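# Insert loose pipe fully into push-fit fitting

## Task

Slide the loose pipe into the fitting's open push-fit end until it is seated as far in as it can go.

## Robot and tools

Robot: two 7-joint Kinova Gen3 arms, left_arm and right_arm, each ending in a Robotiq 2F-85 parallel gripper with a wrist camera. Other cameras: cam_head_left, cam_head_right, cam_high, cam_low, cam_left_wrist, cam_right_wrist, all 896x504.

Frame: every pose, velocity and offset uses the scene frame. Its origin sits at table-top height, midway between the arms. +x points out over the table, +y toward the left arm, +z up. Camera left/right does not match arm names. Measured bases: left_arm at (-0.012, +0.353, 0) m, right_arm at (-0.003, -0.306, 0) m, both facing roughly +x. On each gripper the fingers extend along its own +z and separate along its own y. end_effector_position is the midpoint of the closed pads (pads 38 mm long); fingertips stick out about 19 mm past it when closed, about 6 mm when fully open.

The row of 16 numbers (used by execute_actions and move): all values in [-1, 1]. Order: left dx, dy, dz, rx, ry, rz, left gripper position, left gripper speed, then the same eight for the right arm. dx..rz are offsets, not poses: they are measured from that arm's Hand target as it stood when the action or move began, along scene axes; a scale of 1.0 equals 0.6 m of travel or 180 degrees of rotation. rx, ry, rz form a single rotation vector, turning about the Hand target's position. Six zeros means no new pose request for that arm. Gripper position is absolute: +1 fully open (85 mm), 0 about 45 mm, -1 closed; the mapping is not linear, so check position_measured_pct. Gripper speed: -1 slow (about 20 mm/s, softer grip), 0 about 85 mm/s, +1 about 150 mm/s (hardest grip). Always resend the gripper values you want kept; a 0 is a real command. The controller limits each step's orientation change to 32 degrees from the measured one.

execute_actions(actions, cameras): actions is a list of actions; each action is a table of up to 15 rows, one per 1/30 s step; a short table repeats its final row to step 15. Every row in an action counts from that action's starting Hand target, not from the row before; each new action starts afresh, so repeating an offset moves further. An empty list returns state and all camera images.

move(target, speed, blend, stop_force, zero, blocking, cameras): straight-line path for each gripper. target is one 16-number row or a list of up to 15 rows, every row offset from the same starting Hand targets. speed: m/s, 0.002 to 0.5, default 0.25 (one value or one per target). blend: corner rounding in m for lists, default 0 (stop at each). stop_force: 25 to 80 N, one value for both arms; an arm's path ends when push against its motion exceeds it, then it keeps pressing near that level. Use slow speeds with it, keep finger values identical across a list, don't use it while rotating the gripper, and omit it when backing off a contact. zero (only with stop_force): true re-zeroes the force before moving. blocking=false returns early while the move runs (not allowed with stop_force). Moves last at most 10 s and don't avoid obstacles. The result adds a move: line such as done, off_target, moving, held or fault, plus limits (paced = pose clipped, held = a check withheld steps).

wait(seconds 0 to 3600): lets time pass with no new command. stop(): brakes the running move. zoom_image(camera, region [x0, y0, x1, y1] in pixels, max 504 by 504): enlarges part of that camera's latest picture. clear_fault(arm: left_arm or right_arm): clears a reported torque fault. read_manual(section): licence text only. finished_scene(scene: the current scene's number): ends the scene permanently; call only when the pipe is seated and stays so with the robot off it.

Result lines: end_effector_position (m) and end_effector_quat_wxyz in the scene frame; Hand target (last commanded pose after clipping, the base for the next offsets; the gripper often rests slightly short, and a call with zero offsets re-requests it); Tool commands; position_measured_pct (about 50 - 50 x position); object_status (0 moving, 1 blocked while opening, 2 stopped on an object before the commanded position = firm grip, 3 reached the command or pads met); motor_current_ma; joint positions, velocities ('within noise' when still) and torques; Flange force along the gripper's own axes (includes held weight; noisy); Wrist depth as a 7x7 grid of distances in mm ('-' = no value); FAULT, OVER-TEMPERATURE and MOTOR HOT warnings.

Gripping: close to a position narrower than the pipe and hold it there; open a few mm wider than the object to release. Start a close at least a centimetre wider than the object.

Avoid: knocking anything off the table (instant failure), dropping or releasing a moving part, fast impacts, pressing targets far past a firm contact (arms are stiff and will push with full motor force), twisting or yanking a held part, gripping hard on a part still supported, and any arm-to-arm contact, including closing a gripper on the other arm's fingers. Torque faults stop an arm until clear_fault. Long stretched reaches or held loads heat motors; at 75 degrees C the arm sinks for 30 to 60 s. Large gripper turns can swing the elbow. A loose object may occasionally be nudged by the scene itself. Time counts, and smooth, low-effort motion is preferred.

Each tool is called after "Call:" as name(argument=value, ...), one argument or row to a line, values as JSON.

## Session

Call:
execute_actions(
  actions=[],
)

Scene clock: 0.00 s.
left_arm: end_effector_position=(+0.3491, +0.1426, +0.1115) position_measured_pct=0.0 object_status=3 motor_current_ma=0 end_effector_quat_wxyz=(-0.168, -0.555, +0.804, -0.127) | right_arm: end_effector_position=(+0.2848, -0.1614, +0.1133) position_measured_pct=0.0 object_status=3 motor_current_ma=0 end_effector_quat_wxyz=(+0.107, +0.982, +0.081, +0.136)
Joint positions: left_arm=[0.303 0.554 -0.218 1.935 0.708 0.891 2.382] | right_arm=[-0.565 0.358 -0.477 2.312 0.867 0.694 3.197]
Joint velocities: within noise
Joint torques (N m): no reading
Flange force (N): no reading
Wrist depth (mm): cam_left_wrist=[333 330 330 326 327 325 324 / 319 318 317 315 314 312 311 / 307 306 304 303 302 301 299 / 296 295 293 292 291 290 288 / 285 284 282 282 279 280 279 / 275 274 273 272 270 270 267 / 266 265 264 263 262 261 258] | cam_right_wrist=[274 286 297 309 322 338 356 / 270 279 290 303 316 331 345 / 264 273 284 295 308 321 334 / 260 267 278 289 300 312 325 / 253 262 271 283 292 303 316 / 248 256 266 275 286 296 308 / 242 251 260 269 278 290 302]
Hand target: left_arm +0.3491, +0.1426, +0.1115; -0.168, -0.555, +0.804, -0.127 | right_arm +0.2848, -0.1614, +0.1133; +0.107, +0.982, +0.081, +0.136
Tool commands: left_gripper/position=+1.0 left_gripper/speed=+1.0 right_gripper/position=+1.0 right_gripper/speed=+1.0

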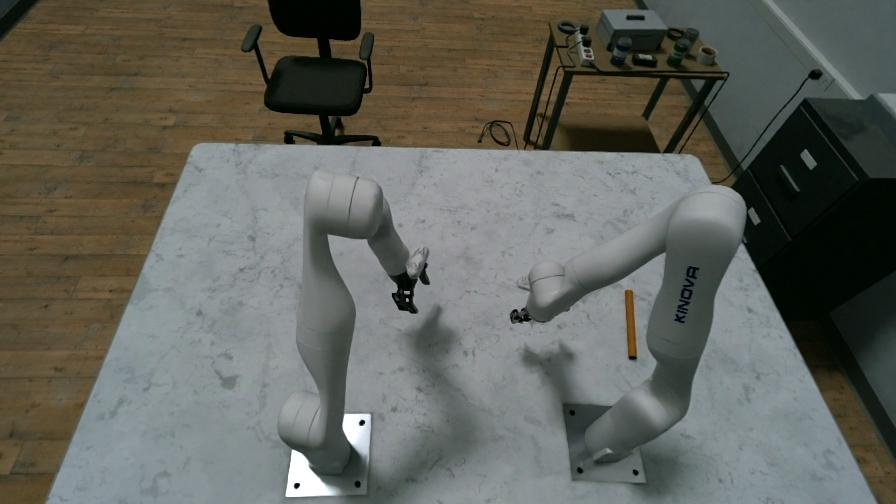

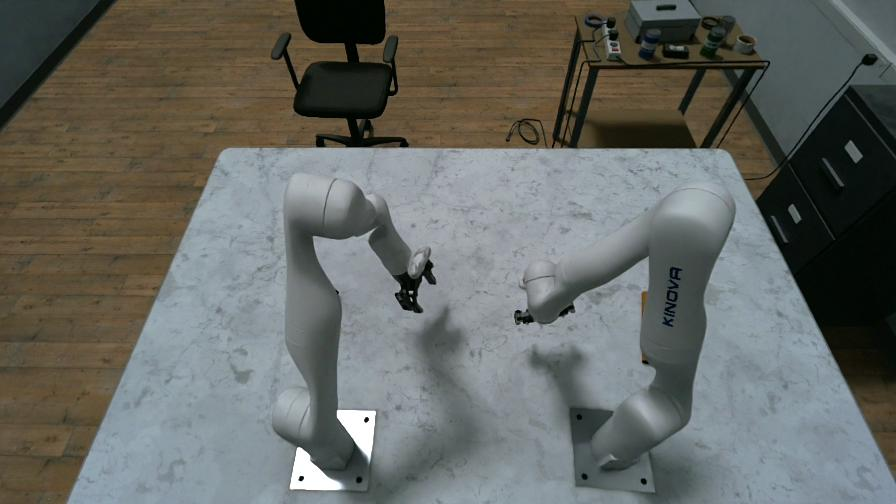

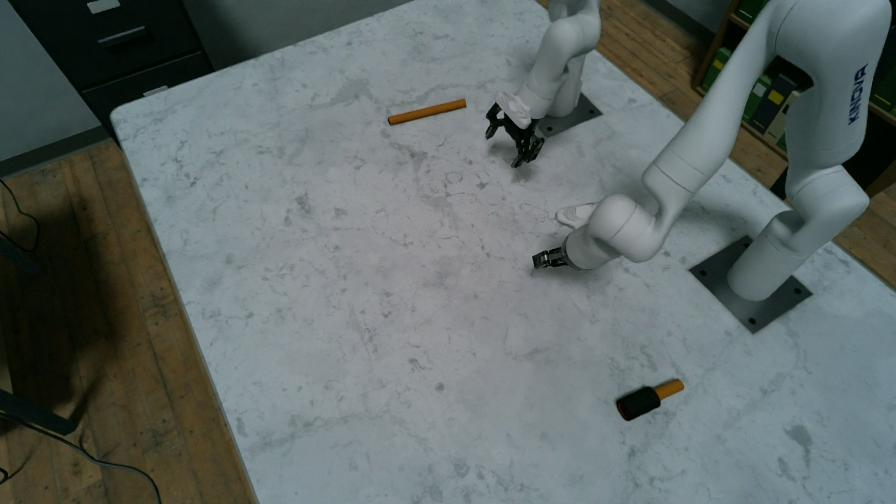

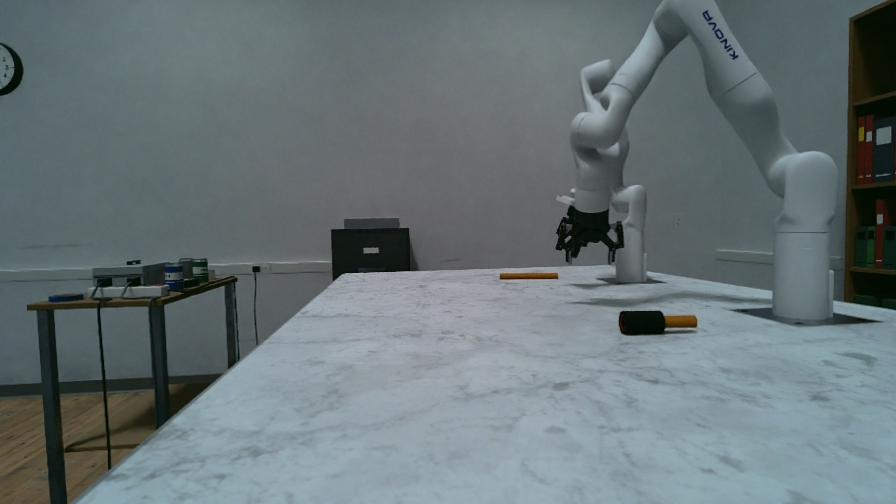

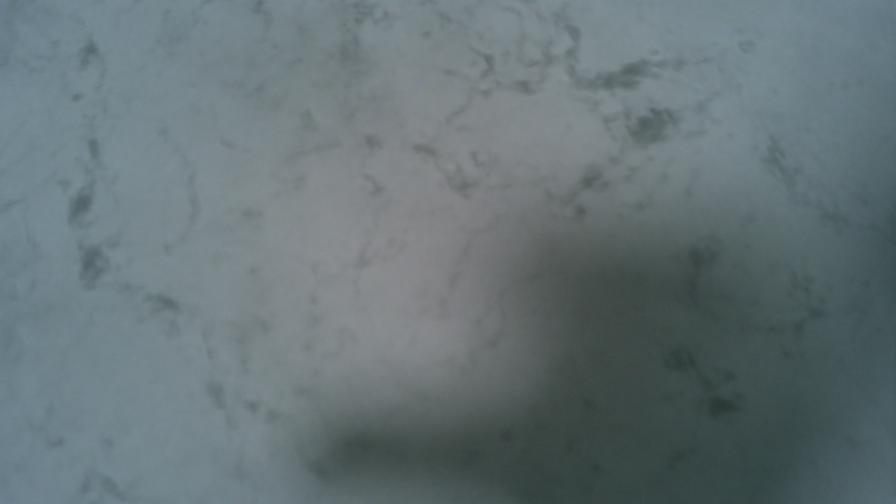

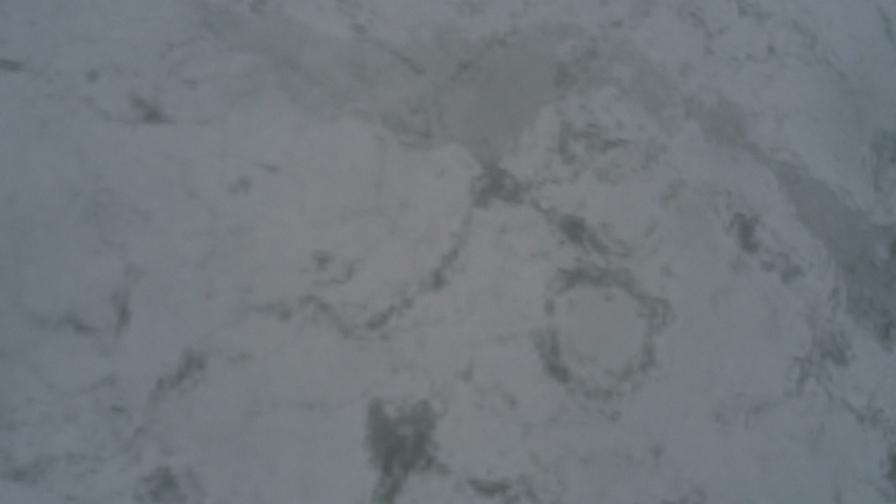

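Call:
move(
  target=[-0.0485,0.4907,0.181,0.1308,0.0804,0.545,1,1,0.042,-0.4743,0.2112,0.0775,0.0798,-0.1178,1,1],
  cameras=["cam_left_wrist","cam_right_wrist","cam_head_left"],
)

Call:
zoom_image(
  camera="cam_left_wrist",
  region=[200, 0, 704, 504],
)

Scene clock: 4.83 s.
left_arm: end_effector_position=(+0.3200, +0.4370, +0.2201) position_measured_pct=0.0 object_status=3 motor_current_ma=0 end_effector_quat_wxyz=(+0.000, +0.995, -0.096, +0.000) | right_arm: end_effector_position=(+0.3100, -0.4460, +0.2400) position_measured_pct=0.0 object_status=3 motor_current_ma=0 end_effector_quat_wxyz=(+0.000, +0.995, -0.105, +0.000)
Joint positions: left_arm=[0.411 0.274 -0.907 1.931 0.249 1.052 3.927] | right_arm=[0.44 0.161 -0.184 1.905 0.033 1.079 4.813]
Joint torques (N m): left_arm=[-1.27 -9.16 -1.01 -7.22 0.01 -0.21 0.16] | right_arm=[-1.01 -11.21 0.71 -8.88 0.09 0.14 0.59]
Flange force (N): left_arm=[-2.3 4.0 -4.3] | right_arm=[-2.5 -1.2 2.3]
Wrist depth (mm): cam_left_wrist=[365 364 363 363 362 361 361 / 365 365 364 363 363 362 361 / 366 365 364 326 363 363 362 / 365 365 365 327 363 363 362 / 366 365 364 333 363 363 362 / 366 365 365 364 364 363 363 / 366 365 365 365 364 363 363] | cam_right_wrist=[387 390 391 391 393 395 395 / 386 390 390 391 392 393 395 / 386 386 388 390 391 393 393 / 386 388 386 388 390 392 393 / 384 386 387 388 389 391 392 / 383 385 387 387 390 389 392 / 383 385 386 386 388 390 391]
Hand target: left_arm +0.3200, +0.4370, +0.2201; +0.000, +0.995, -0.096, +0.000 | right_arm +0.3100, -0.4460, +0.2400; +0.000, +0.995, -0.105, +0.000
Off the commanded pose: left_arm 0.000 m, 0 deg | right_arm 0.000 m, 0 deg.
move: done
Images, in order (width x height): cam_head_left 896x504, cam_left_wrist 896x504, cam_right_wrist 896x504.

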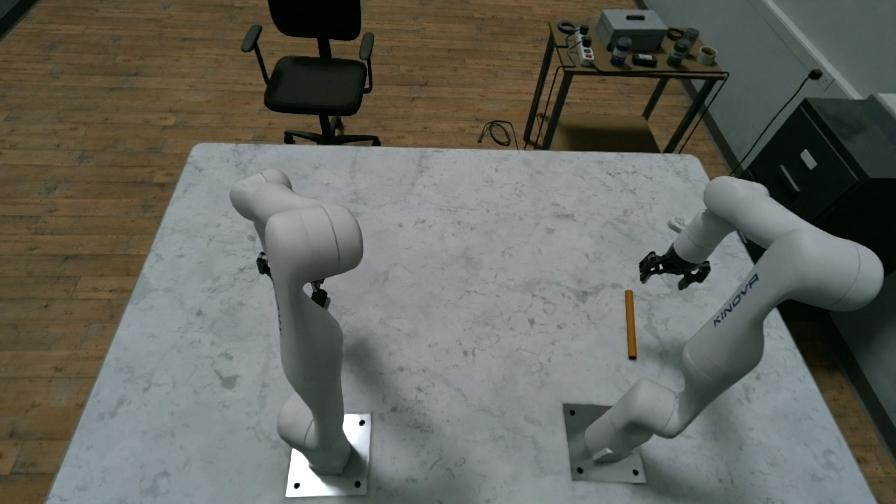

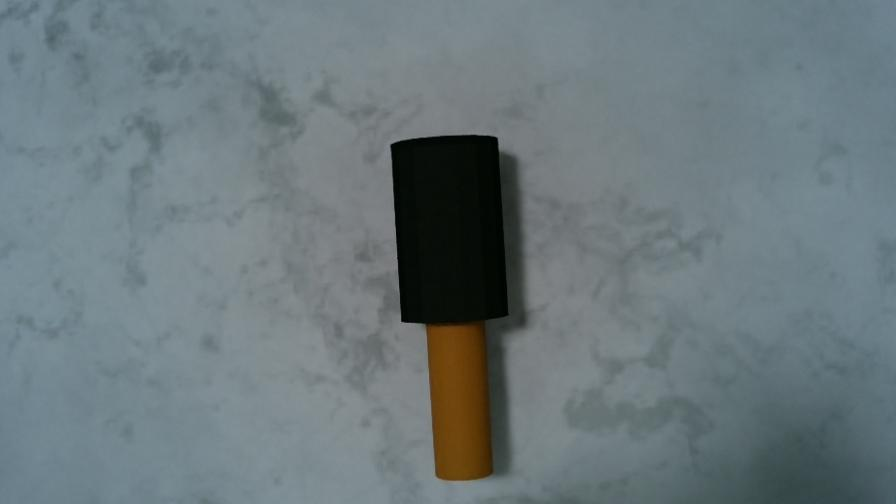

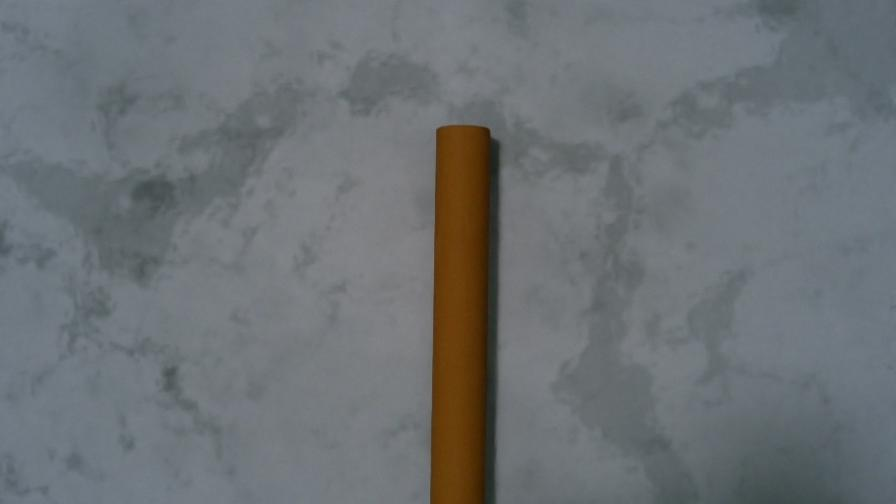

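Scaled by 1.000.

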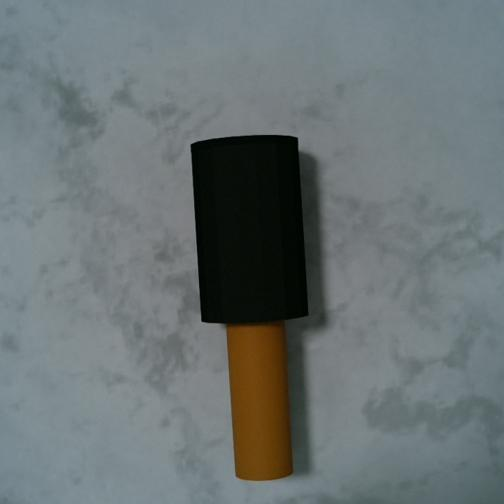

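Call:
move(
  target=[0.0967,-0.0092,-0.2,0,0,0.0178,1,1,0.0682,-0.0402,-0.233,0,0,-0.0044,1,1],
  cameras=["cam_left_wrist","cam_right_wrist"],
)

Scene clock: 7.07 s.
left_arm: end_effector_position=(+0.3780, +0.4315, +0.1001) position_measured_pct=0.0 object_status=3 motor_current_ma=0 end_effector_quat_wxyz=(+0.000, +0.998, -0.068, +0.000) | right_arm: end_effector_position=(+0.3509, -0.4701, +0.1002) position_measured_pct=0.0 object_status=3 motor_current_ma=0 end_effector_quat_wxyz=(+0.000, +0.994, -0.112, +0.000)
Joint positions: left_arm=[0.255 0.597 -0.748 1.95 0.557 0.81 3.781] | right_arm=[0.417 0.483 -0.153 1.989 0.114 0.677 4.748]
Joint torques (N m): left_arm=[-1.25 -13.8 -2.36 -5.09 0.03 -0.28 0.18] | right_arm=[-0.97 -15.21 0.53 -6.57 0.08 0.18 0.58]
Flange force (N): left_arm=[-0.1 3.0 -5.3] | right_arm=[-3.6 0.2 1.1]
Wrist depth (mm): cam_left_wrist=[245 244 243 243 242 243 241 / 244 244 244 243 243 242 242 / 245 244 244 243 243 243 242 / 245 244 244 244 243 243 243 / 245 245 244 244 244 243 243 / 245 245 244 205 243 243 243 / 245 245 245 205 244 243 243] | cam_right_wrist=[247 248 249 250 251 251 253 / 247 247 249 249 250 251 252 / 246 247 248 249 250 250 252 / 246 246 248 231 250 250 251 / 245 246 247 230 249 249 250 / 245 246 246 229 248 249 250 / 244 245 246 228 247 248 249]
Hand target: left_arm +0.3780, +0.4315, +0.1001; +0.000, +0.998, -0.068, +0.000 | right_arm +0.3509, -0.4701, +0.1002; +0.000, +0.994, -0.112, +0.000
Off the commanded pose: left_arm 0.000 m, 0 deg | right_arm 0.000 m, 0 deg.
move: done

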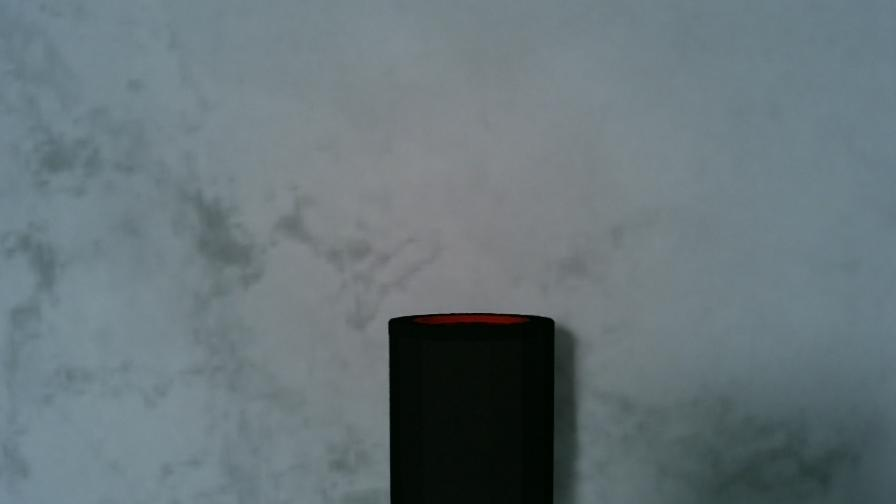

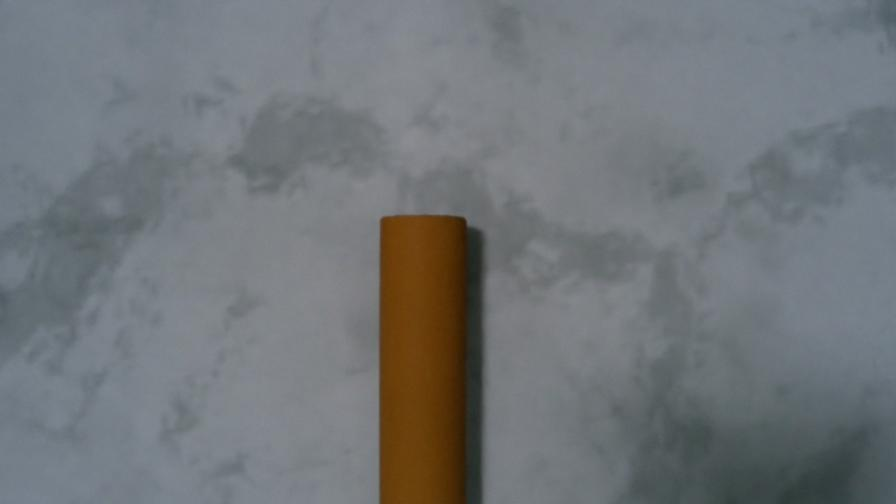

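Call:
move(
  target=[
    [0,0,-0.126,0,0,0,1,-0.3,0,0,-0.1295,0,0,0,1,-0.3],
    [0,0,-0.126,0,0,0,-1,-0.3,0,0,-0.1295,0,0,0,-1,-0.3],
  ],
  speed=0.14,
  cameras=["cam_left_wrist","cam_right_wrist"],
)

Scene clock: 9.60 s.
left_arm: end_effector_position=(+0.3780, +0.4315, +0.0245) position_measured_pct=56.3 object_status=2 motor_current_ma=50 end_effector_quat_wxyz=(+0.000, +0.998, -0.068, +0.000) | right_arm: end_effector_position=(+0.3509, -0.4701, +0.0225) position_measured_pct=77.1 object_status=2 motor_current_ma=50 end_effector_quat_wxyz=(+0.000, +0.994, -0.112, +0.000)
Joint positions: left_arm=[0.157 0.739 -0.615 2.009 0.729 0.623 3.635] | right_arm=[0.385 0.656 -0.114 2.047 0.161 0.446 4.705]
Joint torques (N m): left_arm=[-1.22 -10.35 -0.73 -2.75 0.37 -0.74 0.15] | right_arm=[-0.74 -10.62 1.21 -5.65 0.39 -1.61 0.63]
Flange force (N): left_arm=[-0.3 3.2 -20.6] | right_arm=[-8.7 -0.9 -19.0]
Wrist depth (mm): cam_left_wrist=[169 169 168 168 168 167 167 / 169 169 168 168 168 168 167 / 169 169 169 168 168 168 168 / 169 169 169 168 168 168 167 / 170 169 169 169 168 168 168 / 170 169 169 - - 168 168 / 169 170 169 - - 168 168] | cam_right_wrist=[169 170 171 171 172 172 173 / 169 170 170 171 171 172 173 / 169 169 170 171 171 172 172 / 169 169 170 - 170 172 172 / 168 169 169 - 170 171 172 / 168 168 169 - 170 170 171 / 168 168 169 - 170 170 171]
Hand target: left_arm +0.3780, +0.4315, +0.0245; +0.000, +0.998, -0.068, +0.000 | right_arm +0.3509, -0.4701, +0.0225; +0.000, +0.994, -0.112, +0.000
Off the commanded pose: left_arm 0.000 m, 0 deg | right_arm 0.000 m, 0 deg.
move: done

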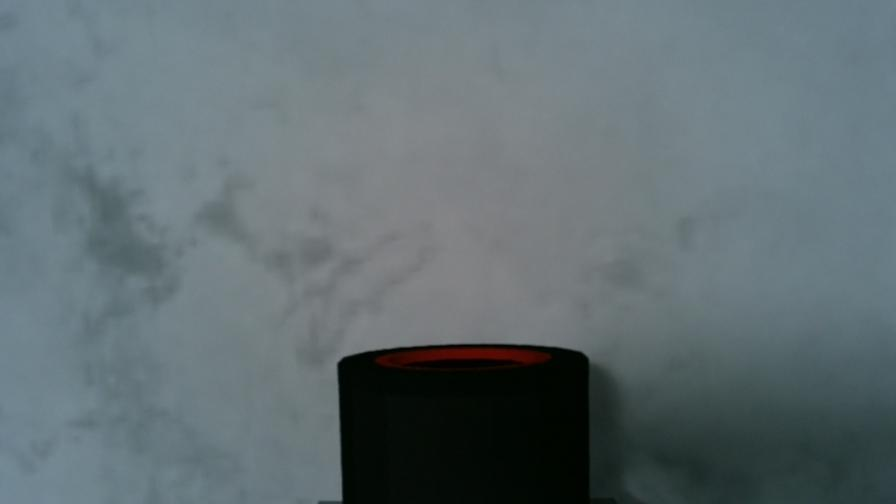

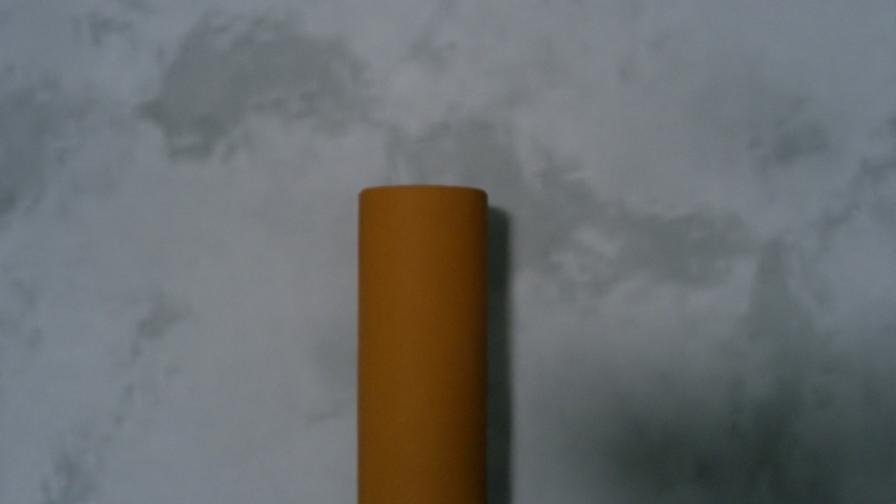

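Call:
move(
  target=[
    [0,0,0.1,0,0,0,-1,-0.3,0,0,0.1,0,0,0,-1,-0.3],
    [-0.06,-0.4375,0.2918,0,0,-0.112,-1,-0.3,0.292,0.9037,0.3113,-0.0034,-0.0064,-0.0841,-1,-0.3],
  ],
  speed=0.22,
  blend=0.03,
  cameras=["cam_left_wrist","cam_low","cam_high"],
)

Call:
zoom_image(
  camera="cam_low",
  region=[460, 180, 680, 270],
)

Call:
zoom_image(
  camera="cam_high",
  region=[420, 210, 650, 290],
)

Call:
zoom_image(
  camera="cam_left_wrist",
  region=[300, 204, 620, 504],
)

Scene clock: 13.70 s.
left_arm: end_effector_position=(+0.3420, +0.1690, +0.1996) position_measured_pct=56.3 object_status=2 motor_current_ma=50 end_effector_quat_wxyz=(+0.000, +0.970, -0.241, +0.000) | right_arm: end_effector_position=(+0.5261, +0.0721, +0.2093) position_measured_pct=77.1 object_status=2 motor_current_ma=50 end_effector_quat_wxyz=(+0.004, +0.970, -0.241, +0.011)
Joint positions: left_arm=[0.953 0.408 -0.741 1.806 0.314 1.048 4.328] | right_arm=[-0.7 0.918 -0.113 0.717 0.112 1.505 3.516]
Joint torques (N m): left_arm=[-1.21 -13.03 -1.57 -7.58 0.06 -0.22 0.16] | right_arm=[-1.05 -26.57 0.8 -10.45 0.16 0.17 0.59]
Flange force (N): left_arm=[-3.0 2.4 -1.9] | right_arm=[-2.8 7.2 4.8]
Wrist depth (mm): cam_left_wrist=[344 343 343 341 - 341 340 / 344 343 343 343 - 340 340 / 344 343 343 342 - 341 341 / 344 345 343 342 342 341 341 / 345 344 344 343 342 341 341 / 345 345 - - - 342 341 / 346 345 - - - 343 341] | cam_right_wrist=[360 360 362 363 365 367 368 / 357 359 360 362 363 365 367 / 356 358 359 361 361 364 365 / 355 356 - 358 361 361 363 / 353 354 - 357 359 360 362 / 352 354 - 356 358 359 361 / 350 352 - 353 356 358 358]
Hand target: left_arm +0.3420, +0.1690, +0.1996; +0.000, +0.970, -0.241, +0.000 | right_arm +0.5261, +0.0721, +0.2093; +0.004, +0.970, -0.241, +0.011
Off the commanded pose: left_arm 0.000 m, 0 deg | right_arm 0.000 m, 0 deg.
move: done
Images, in order (width x height): cam_high 896x504, cam_low 896x504, cam_left_wrist 896x504.

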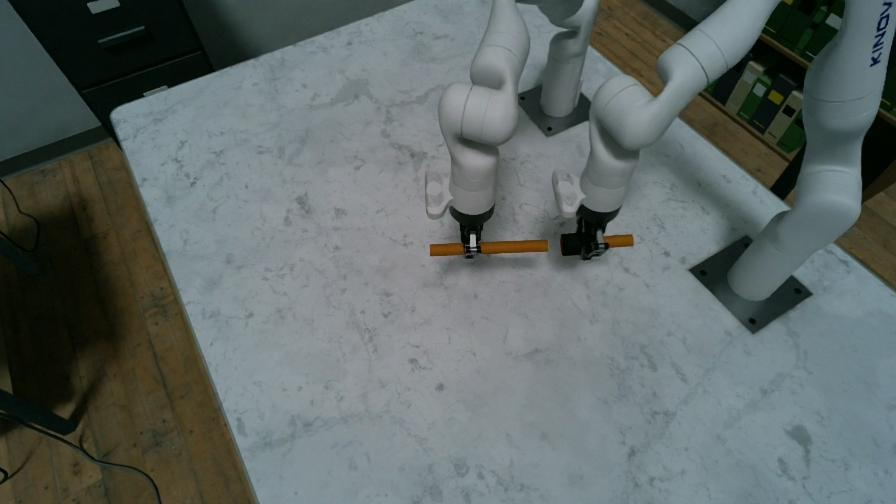

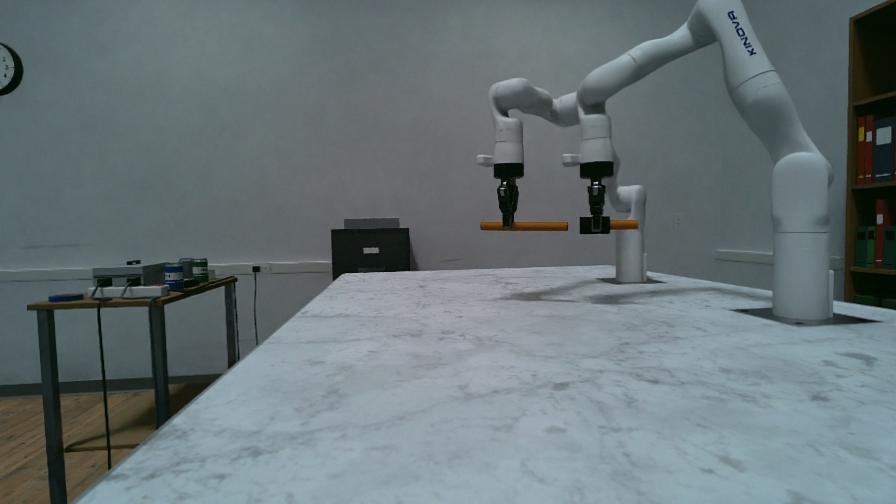

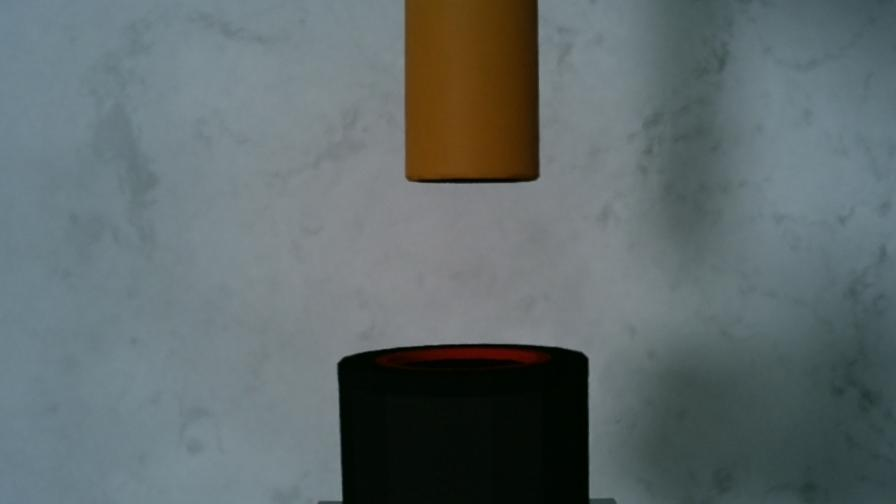

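Scaled by 2.291 from the camera's image (finer frame: 1280x720).

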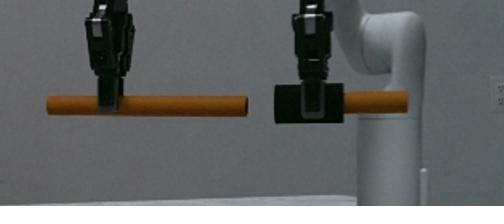

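Scaled by 2.191 from the camera's image (finer frame: 1280x720).

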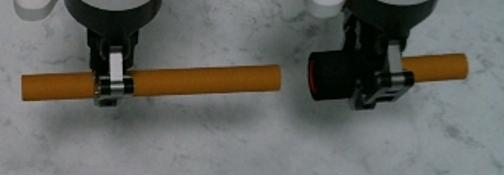

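Scaled by 1.575 from the camera's image (finer frame: 1280x720).

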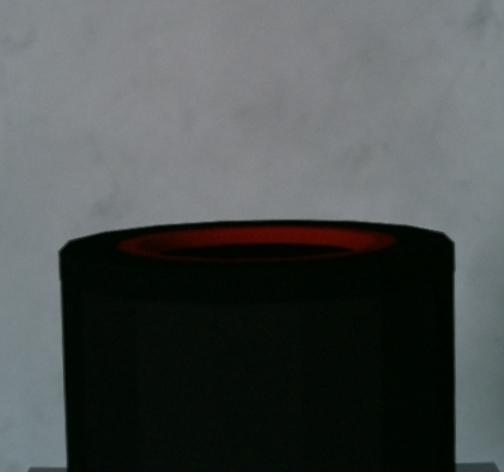

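Call:
move(
  target=[
    [0,0,0,0,0,0,-1,-0.3,0.0012,0.002,0.0035,0,0,0,-1,-0.3],
    [0,0,0,0,0,0,-1,-0.3,-0.0312,0.0192,0.0035,0,0,0,-1,-0.3],
  ],
  speed=0.06,
  cameras=["cam_left_wrist","cam_low","cam_high"],
)

Call:
zoom_image(
  camera="cam_low",
  region=[560, 205, 660, 245],
)

Call:
zoom_image(
  camera="cam_high",
  region=[520, 220, 640, 270],
)

Scene clock: 14.93 s.
left_arm: end_effector_position=(+0.3420, +0.1690, +0.1996) position_measured_pct=56.3 object_status=2 motor_current_ma=50 end_effector_quat_wxyz=(+0.000, +0.970, -0.241, +0.000) | right_arm: end_effector_position=(+0.5074, +0.0836, +0.2114) position_measured_pct=77.1 object_status=2 motor_current_ma=50 end_effector_quat_wxyz=(+0.004, +0.970, -0.241, +0.011)
Joint positions: left_arm=[0.953 0.408 -0.741 1.806 0.314 1.048 4.328] | right_arm=[-0.729 0.889 -0.114 0.769 0.111 1.483 3.481]
Joint torques (N m): left_arm=[-1.23 -12.98 -1.63 -7.57 0.05 -0.16 0.14] | right_arm=[-0.98 -26.17 0.79 -10.31 0.21 0.21 0.6]
Flange force (N): left_arm=[-3.1 2.5 -1.9] | right_arm=[-2.2 6.2 4.4]
Wrist depth (mm): cam_left_wrist=[344 343 343 - - 340 340 / 344 343 343 - - 340 340 / 345 344 344 - - 341 340 / 344 344 344 - - 341 341 / 344 344 344 343 341 342 341 / 345 344 - - - 342 340 / 346 345 - - - 342 341] | cam_right_wrist=[361 363 364 365 367 368 369 / 360 362 363 364 366 367 369 / 359 360 361 362 365 365 367 / 356 359 - 361 362 365 365 / 356 357 - 359 362 362 364 / 353 356 - 357 360 361 362 / 352 355 - 356 358 361 361]
Hand target: left_arm +0.3420, +0.1690, +0.1996; +0.000, +0.970, -0.241, +0.000 | right_arm +0.5074, +0.0836, +0.2114; +0.004, +0.970, -0.241, +0.011
Off the commanded pose: left_arm 0.000 m, 0 deg | right_arm 0.000 m, 0 deg.
move: done
Images, in order (width x height): cam_high 896x504, cam_low 896x504, cam_left_wrist 896x504.

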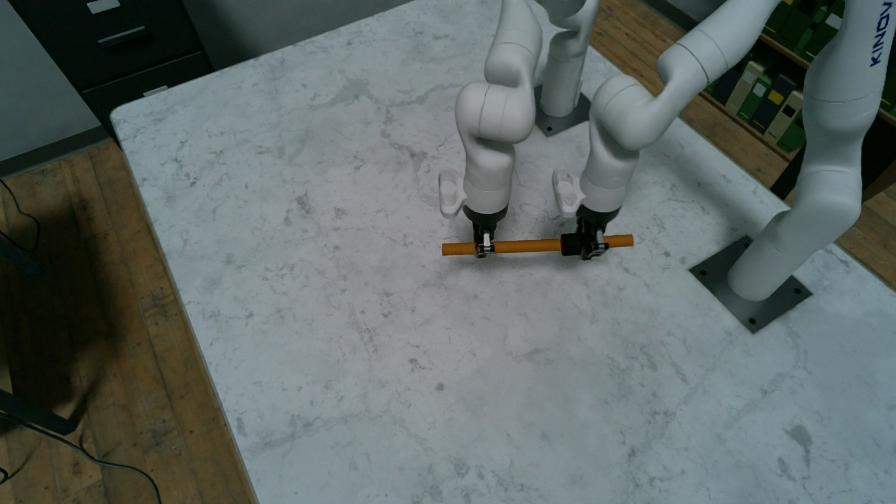

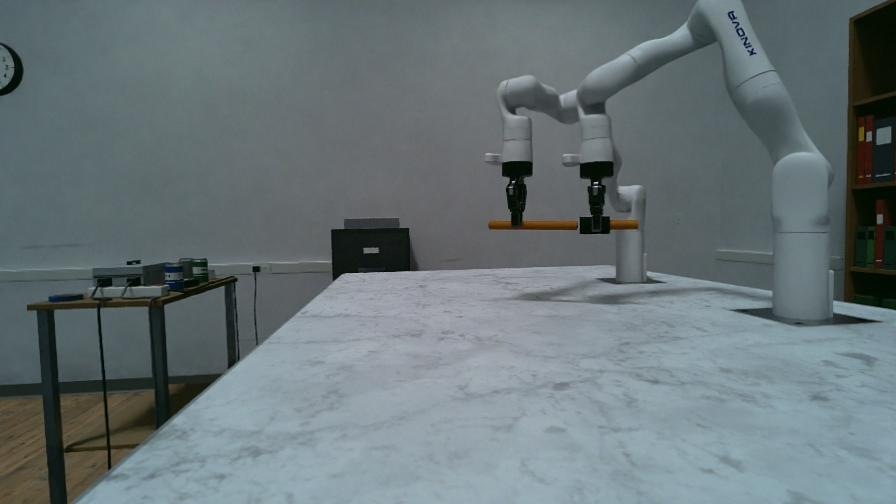

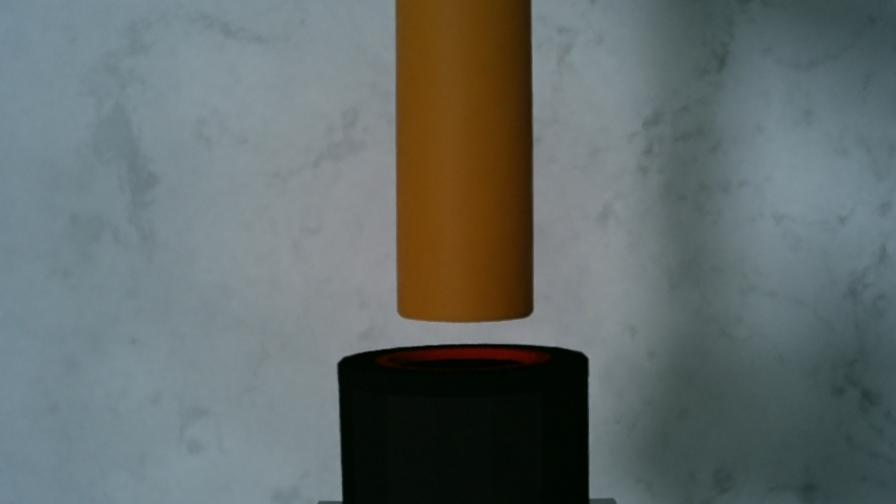

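Scaled by 5.040 from the camera's image (finer frame: 1280x720).

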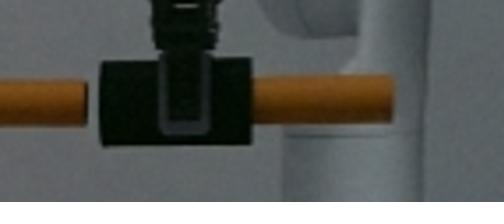

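Scaled by 4.200 from the camera's image (finer frame: 1280x720).

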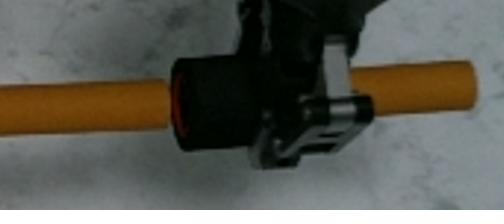

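Call:
move(
  target=[0,0,0,0,0,0,-1,-0.3,-0.081,0.043,0,0,0,0,-1,-0.3],
  speed=0.025,
  stop_force=78,
  cameras=["cam_left_wrist","cam_low","cam_high"],
)

Call:
zoom_image(
  camera="cam_low",
  region=[460, 180, 680, 270],
)

Call:
zoom_image(
  camera="cam_left_wrist",
  region=[300, 304, 620, 504],
)

Scene clock: 18.07 s.
left_arm: end_effector_position=(+0.3420, +0.1690, +0.1996) position_measured_pct=56.3 object_status=2 motor_current_ma=50 end_effector_quat_wxyz=(+0.000, +0.970, -0.241, +0.000) | right_arm: end_effector_position=(+0.4610, +0.1081, +0.2115) position_measured_pct=77.1 object_status=2 motor_current_ma=50 end_effector_quat_wxyz=(+0.004, +0.970, -0.242, +0.011)
Joint positions: left_arm=[0.953 0.408 -0.741 1.807 0.314 1.048 4.328] | right_arm=[-0.801 0.827 -0.118 0.895 0.111 1.421 3.394]
Joint torques (N m): left_arm=[-1.43 -19.88 -2.49 -45.46 7.98 -22.26 0.35] | right_arm=[-44.51 -20.96 -34.54 0.62 -22.21 6.95 0.57]
Flange force (N): left_arm=[-84.3 3.1 3.5] | right_arm=[73.9 3.9 3.0]
Wrist depth (mm): cam_left_wrist=[341 340 339 339 - 337 337 / 341 341 340 340 - 339 338 / 342 341 341 340 - 339 338 / 342 341 341 341 - 339 339 / 343 343 343 342 - 340 340 / 344 343 - - - 340 339 / 344 344 - - - 341 340] | cam_right_wrist=[363 365 368 368 370 372 373 / 363 364 365 367 368 371 371 / 360 361 363 364 366 367 369 / 358 360 - 362 364 366 367 / 357 358 - 361 363 362 366 / 356 356 - 359 361 362 364 / 354 354 - 358 360 360 362]
Hand target: left_arm +0.3420, +0.1690, +0.1996; +0.000, +0.970, -0.241, +0.000 | right_arm +0.4611, +0.1080, +0.2114; +0.004, +0.970, -0.242, +0.011 (not the last commanded pose)
Off the commanded pose: left_arm 0.000 m, 0 deg | right_arm 0.003 m, 0 deg.
move: contact (right_arm)
Images, in order (width x height): cam_high 896x504, cam_low 896x504, cam_left_wrist 896x504.

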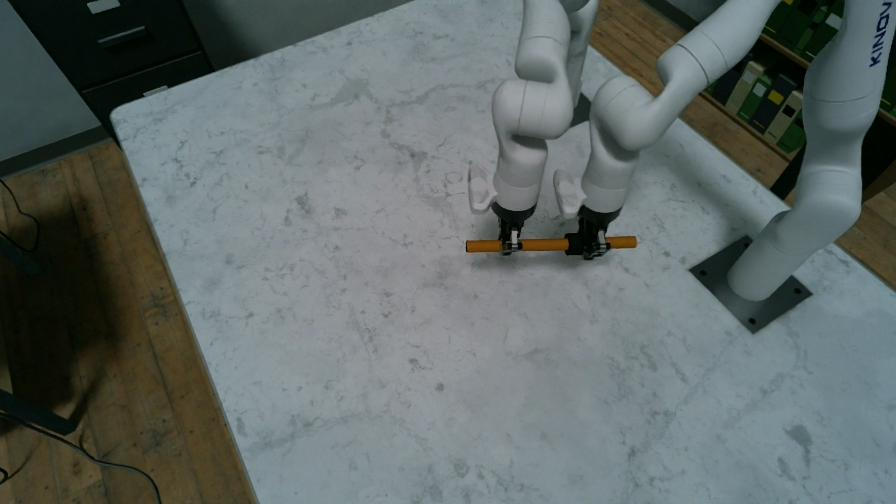

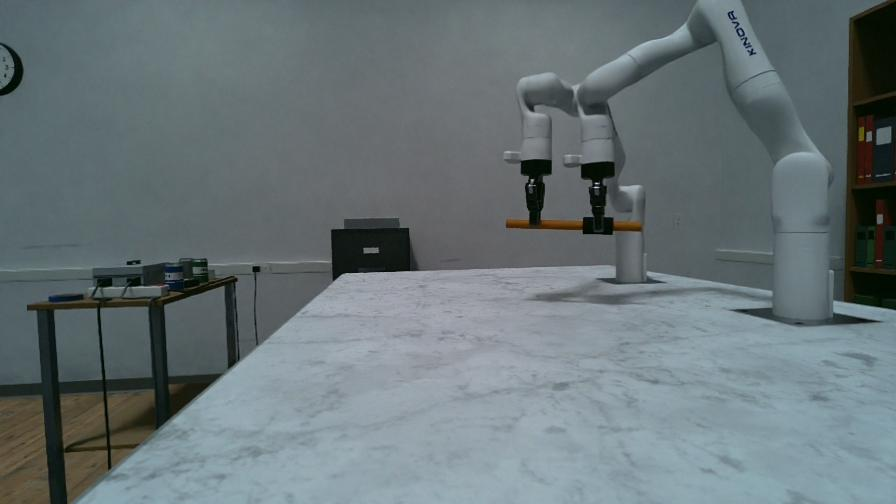

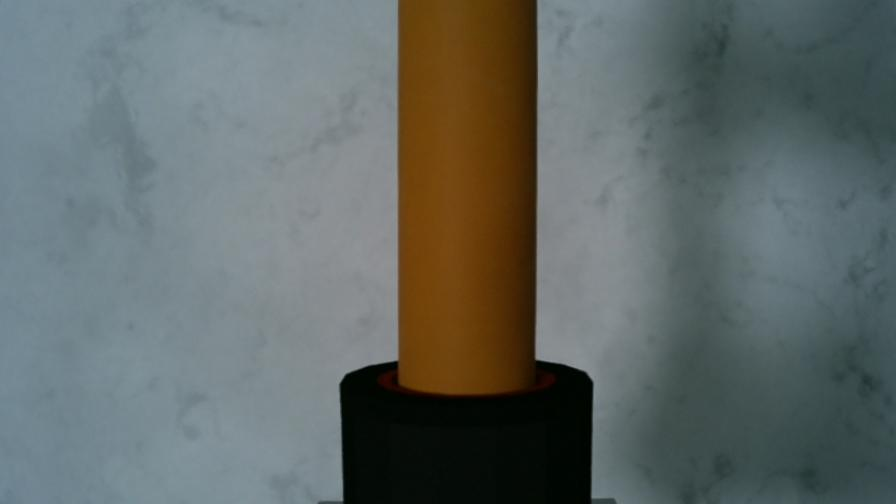

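Scaled by 2.291 from the camera's image (finer frame: 1280x720).

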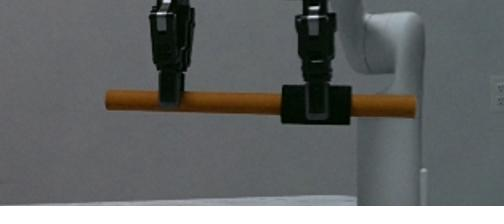

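Scaled by 1.575 from the camera's image (finer frame: 1280x720).

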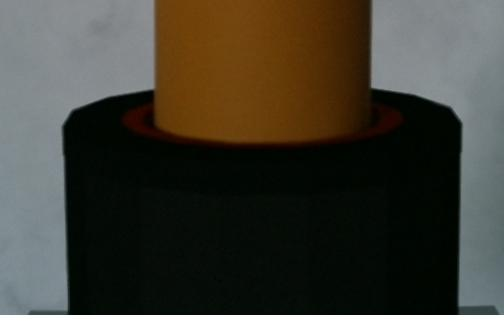

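Call:
move(
  target=[0,0,0,0,0,0,-1,-0.3,-0.02,0.0106,0,0,0,0,-1,-0.3],
  speed=0.015,
  stop_force=25,
  cameras=["cam_left_wrist","cam_right_wrist","cam_low"],
)

Call:
zoom_image(
  camera="cam_low",
  region=[460, 180, 680, 270],
)

Call:
zoom_image(
  camera="cam_left_wrist",
  region=[300, 304, 620, 504],
)

Scene clock: 20.17 s.
left_arm: end_effector_position=(+0.3421, +0.1690, +0.1996) position_measured_pct=56.3 object_status=2 motor_current_ma=50 end_effector_quat_wxyz=(+0.000, +0.970, -0.241, +0.001) | right_arm: end_effector_position=(+0.4491, +0.1144, +0.2114) position_measured_pct=77.1 object_status=2 motor_current_ma=50 end_effector_quat_wxyz=(+0.004, +0.970, -0.242, +0.011)
Joint positions: left_arm=[0.953 0.408 -0.741 1.806 0.314 1.048 4.328] | right_arm=[-0.82 0.814 -0.119 0.921 0.111 1.409 3.371]
Joint torques (N m): left_arm=[-1.29 -20.08 -2.6 -47.82 8.63 -23.64 0.38] | right_arm=[-47.37 -20.84 -37.34 0.6 -23.86 6.7 0.5]
Flange force (N): left_arm=[-89.7 2.8 3.5] | right_arm=[79.0 4.0 3.2]
Wrist depth (mm): cam_left_wrist=[341 340 339 339 - 338 337 / 341 341 341 339 - 338 338 / 342 342 341 340 - 339 338 / 343 342 341 341 - 339 339 / 343 342 342 341 - 340 340 / 344 343 343 341 - 341 340 / 345 344 - - - 341 341] | cam_right_wrist=[365 365 367 369 370 372 373 / 362 365 366 366 368 369 370 / 360 361 363 365 366 368 368 / 359 360 - 362 365 365 366 / 358 358 - 360 363 365 365 / 356 356 - 360 362 363 363 / 355 354 - 357 359 360 362]
Hand target: left_arm +0.3420, +0.1690, +0.1996; +0.000, +0.970, -0.241, +0.000 | right_arm +0.4491, +0.1144, +0.2114; +0.004, +0.970, -0.242, +0.011
Off the commanded pose: left_arm 0.000 m, 0 deg | right_arm 0.000 m, 0 deg.
move: done
Images, in order (width x height): cam_low 896x504, cam_left_wrist 896x504, cam_right_wrist 896x504.

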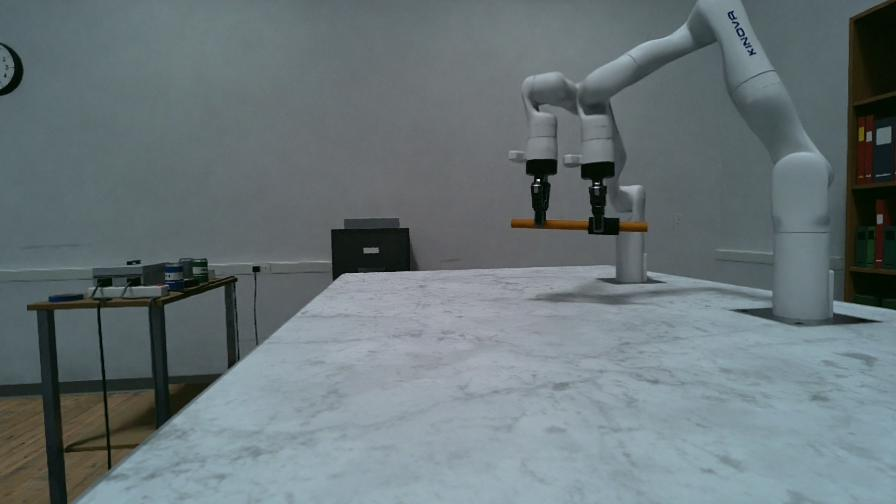

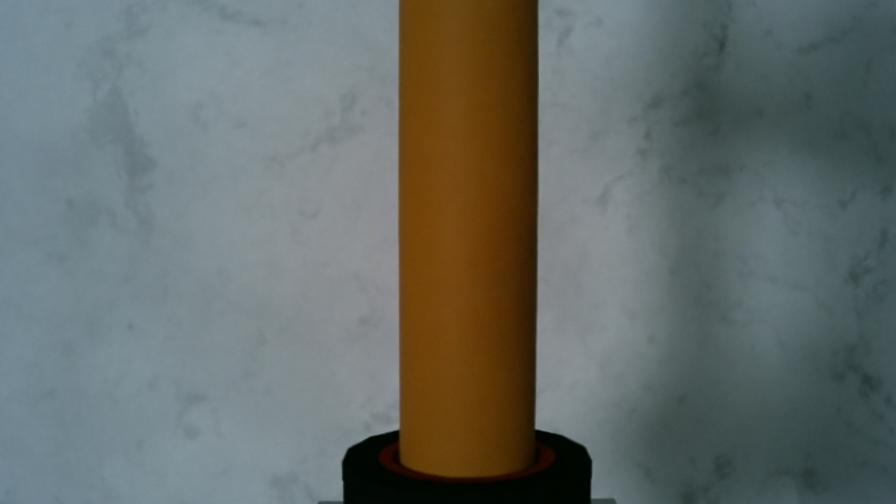

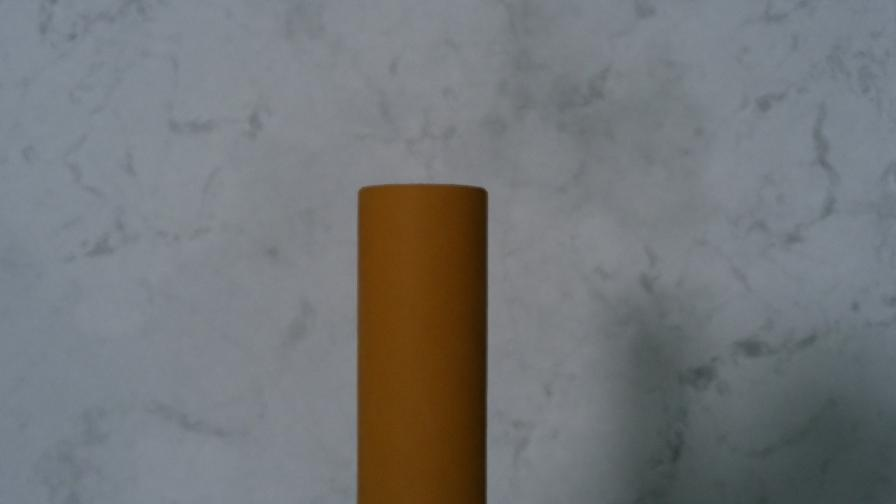

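Scaled by 2.291 from the camera's image (finer frame: 1280x720).

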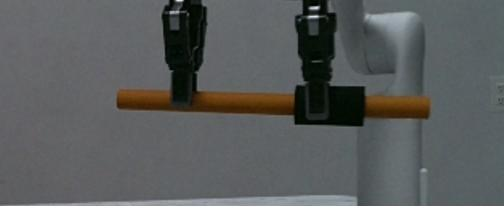

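Scaled by 1.575 from the camera's image (finer frame: 1280x720).

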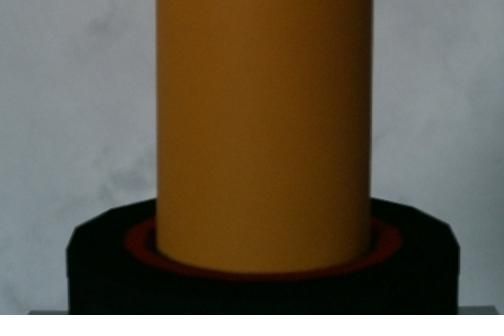

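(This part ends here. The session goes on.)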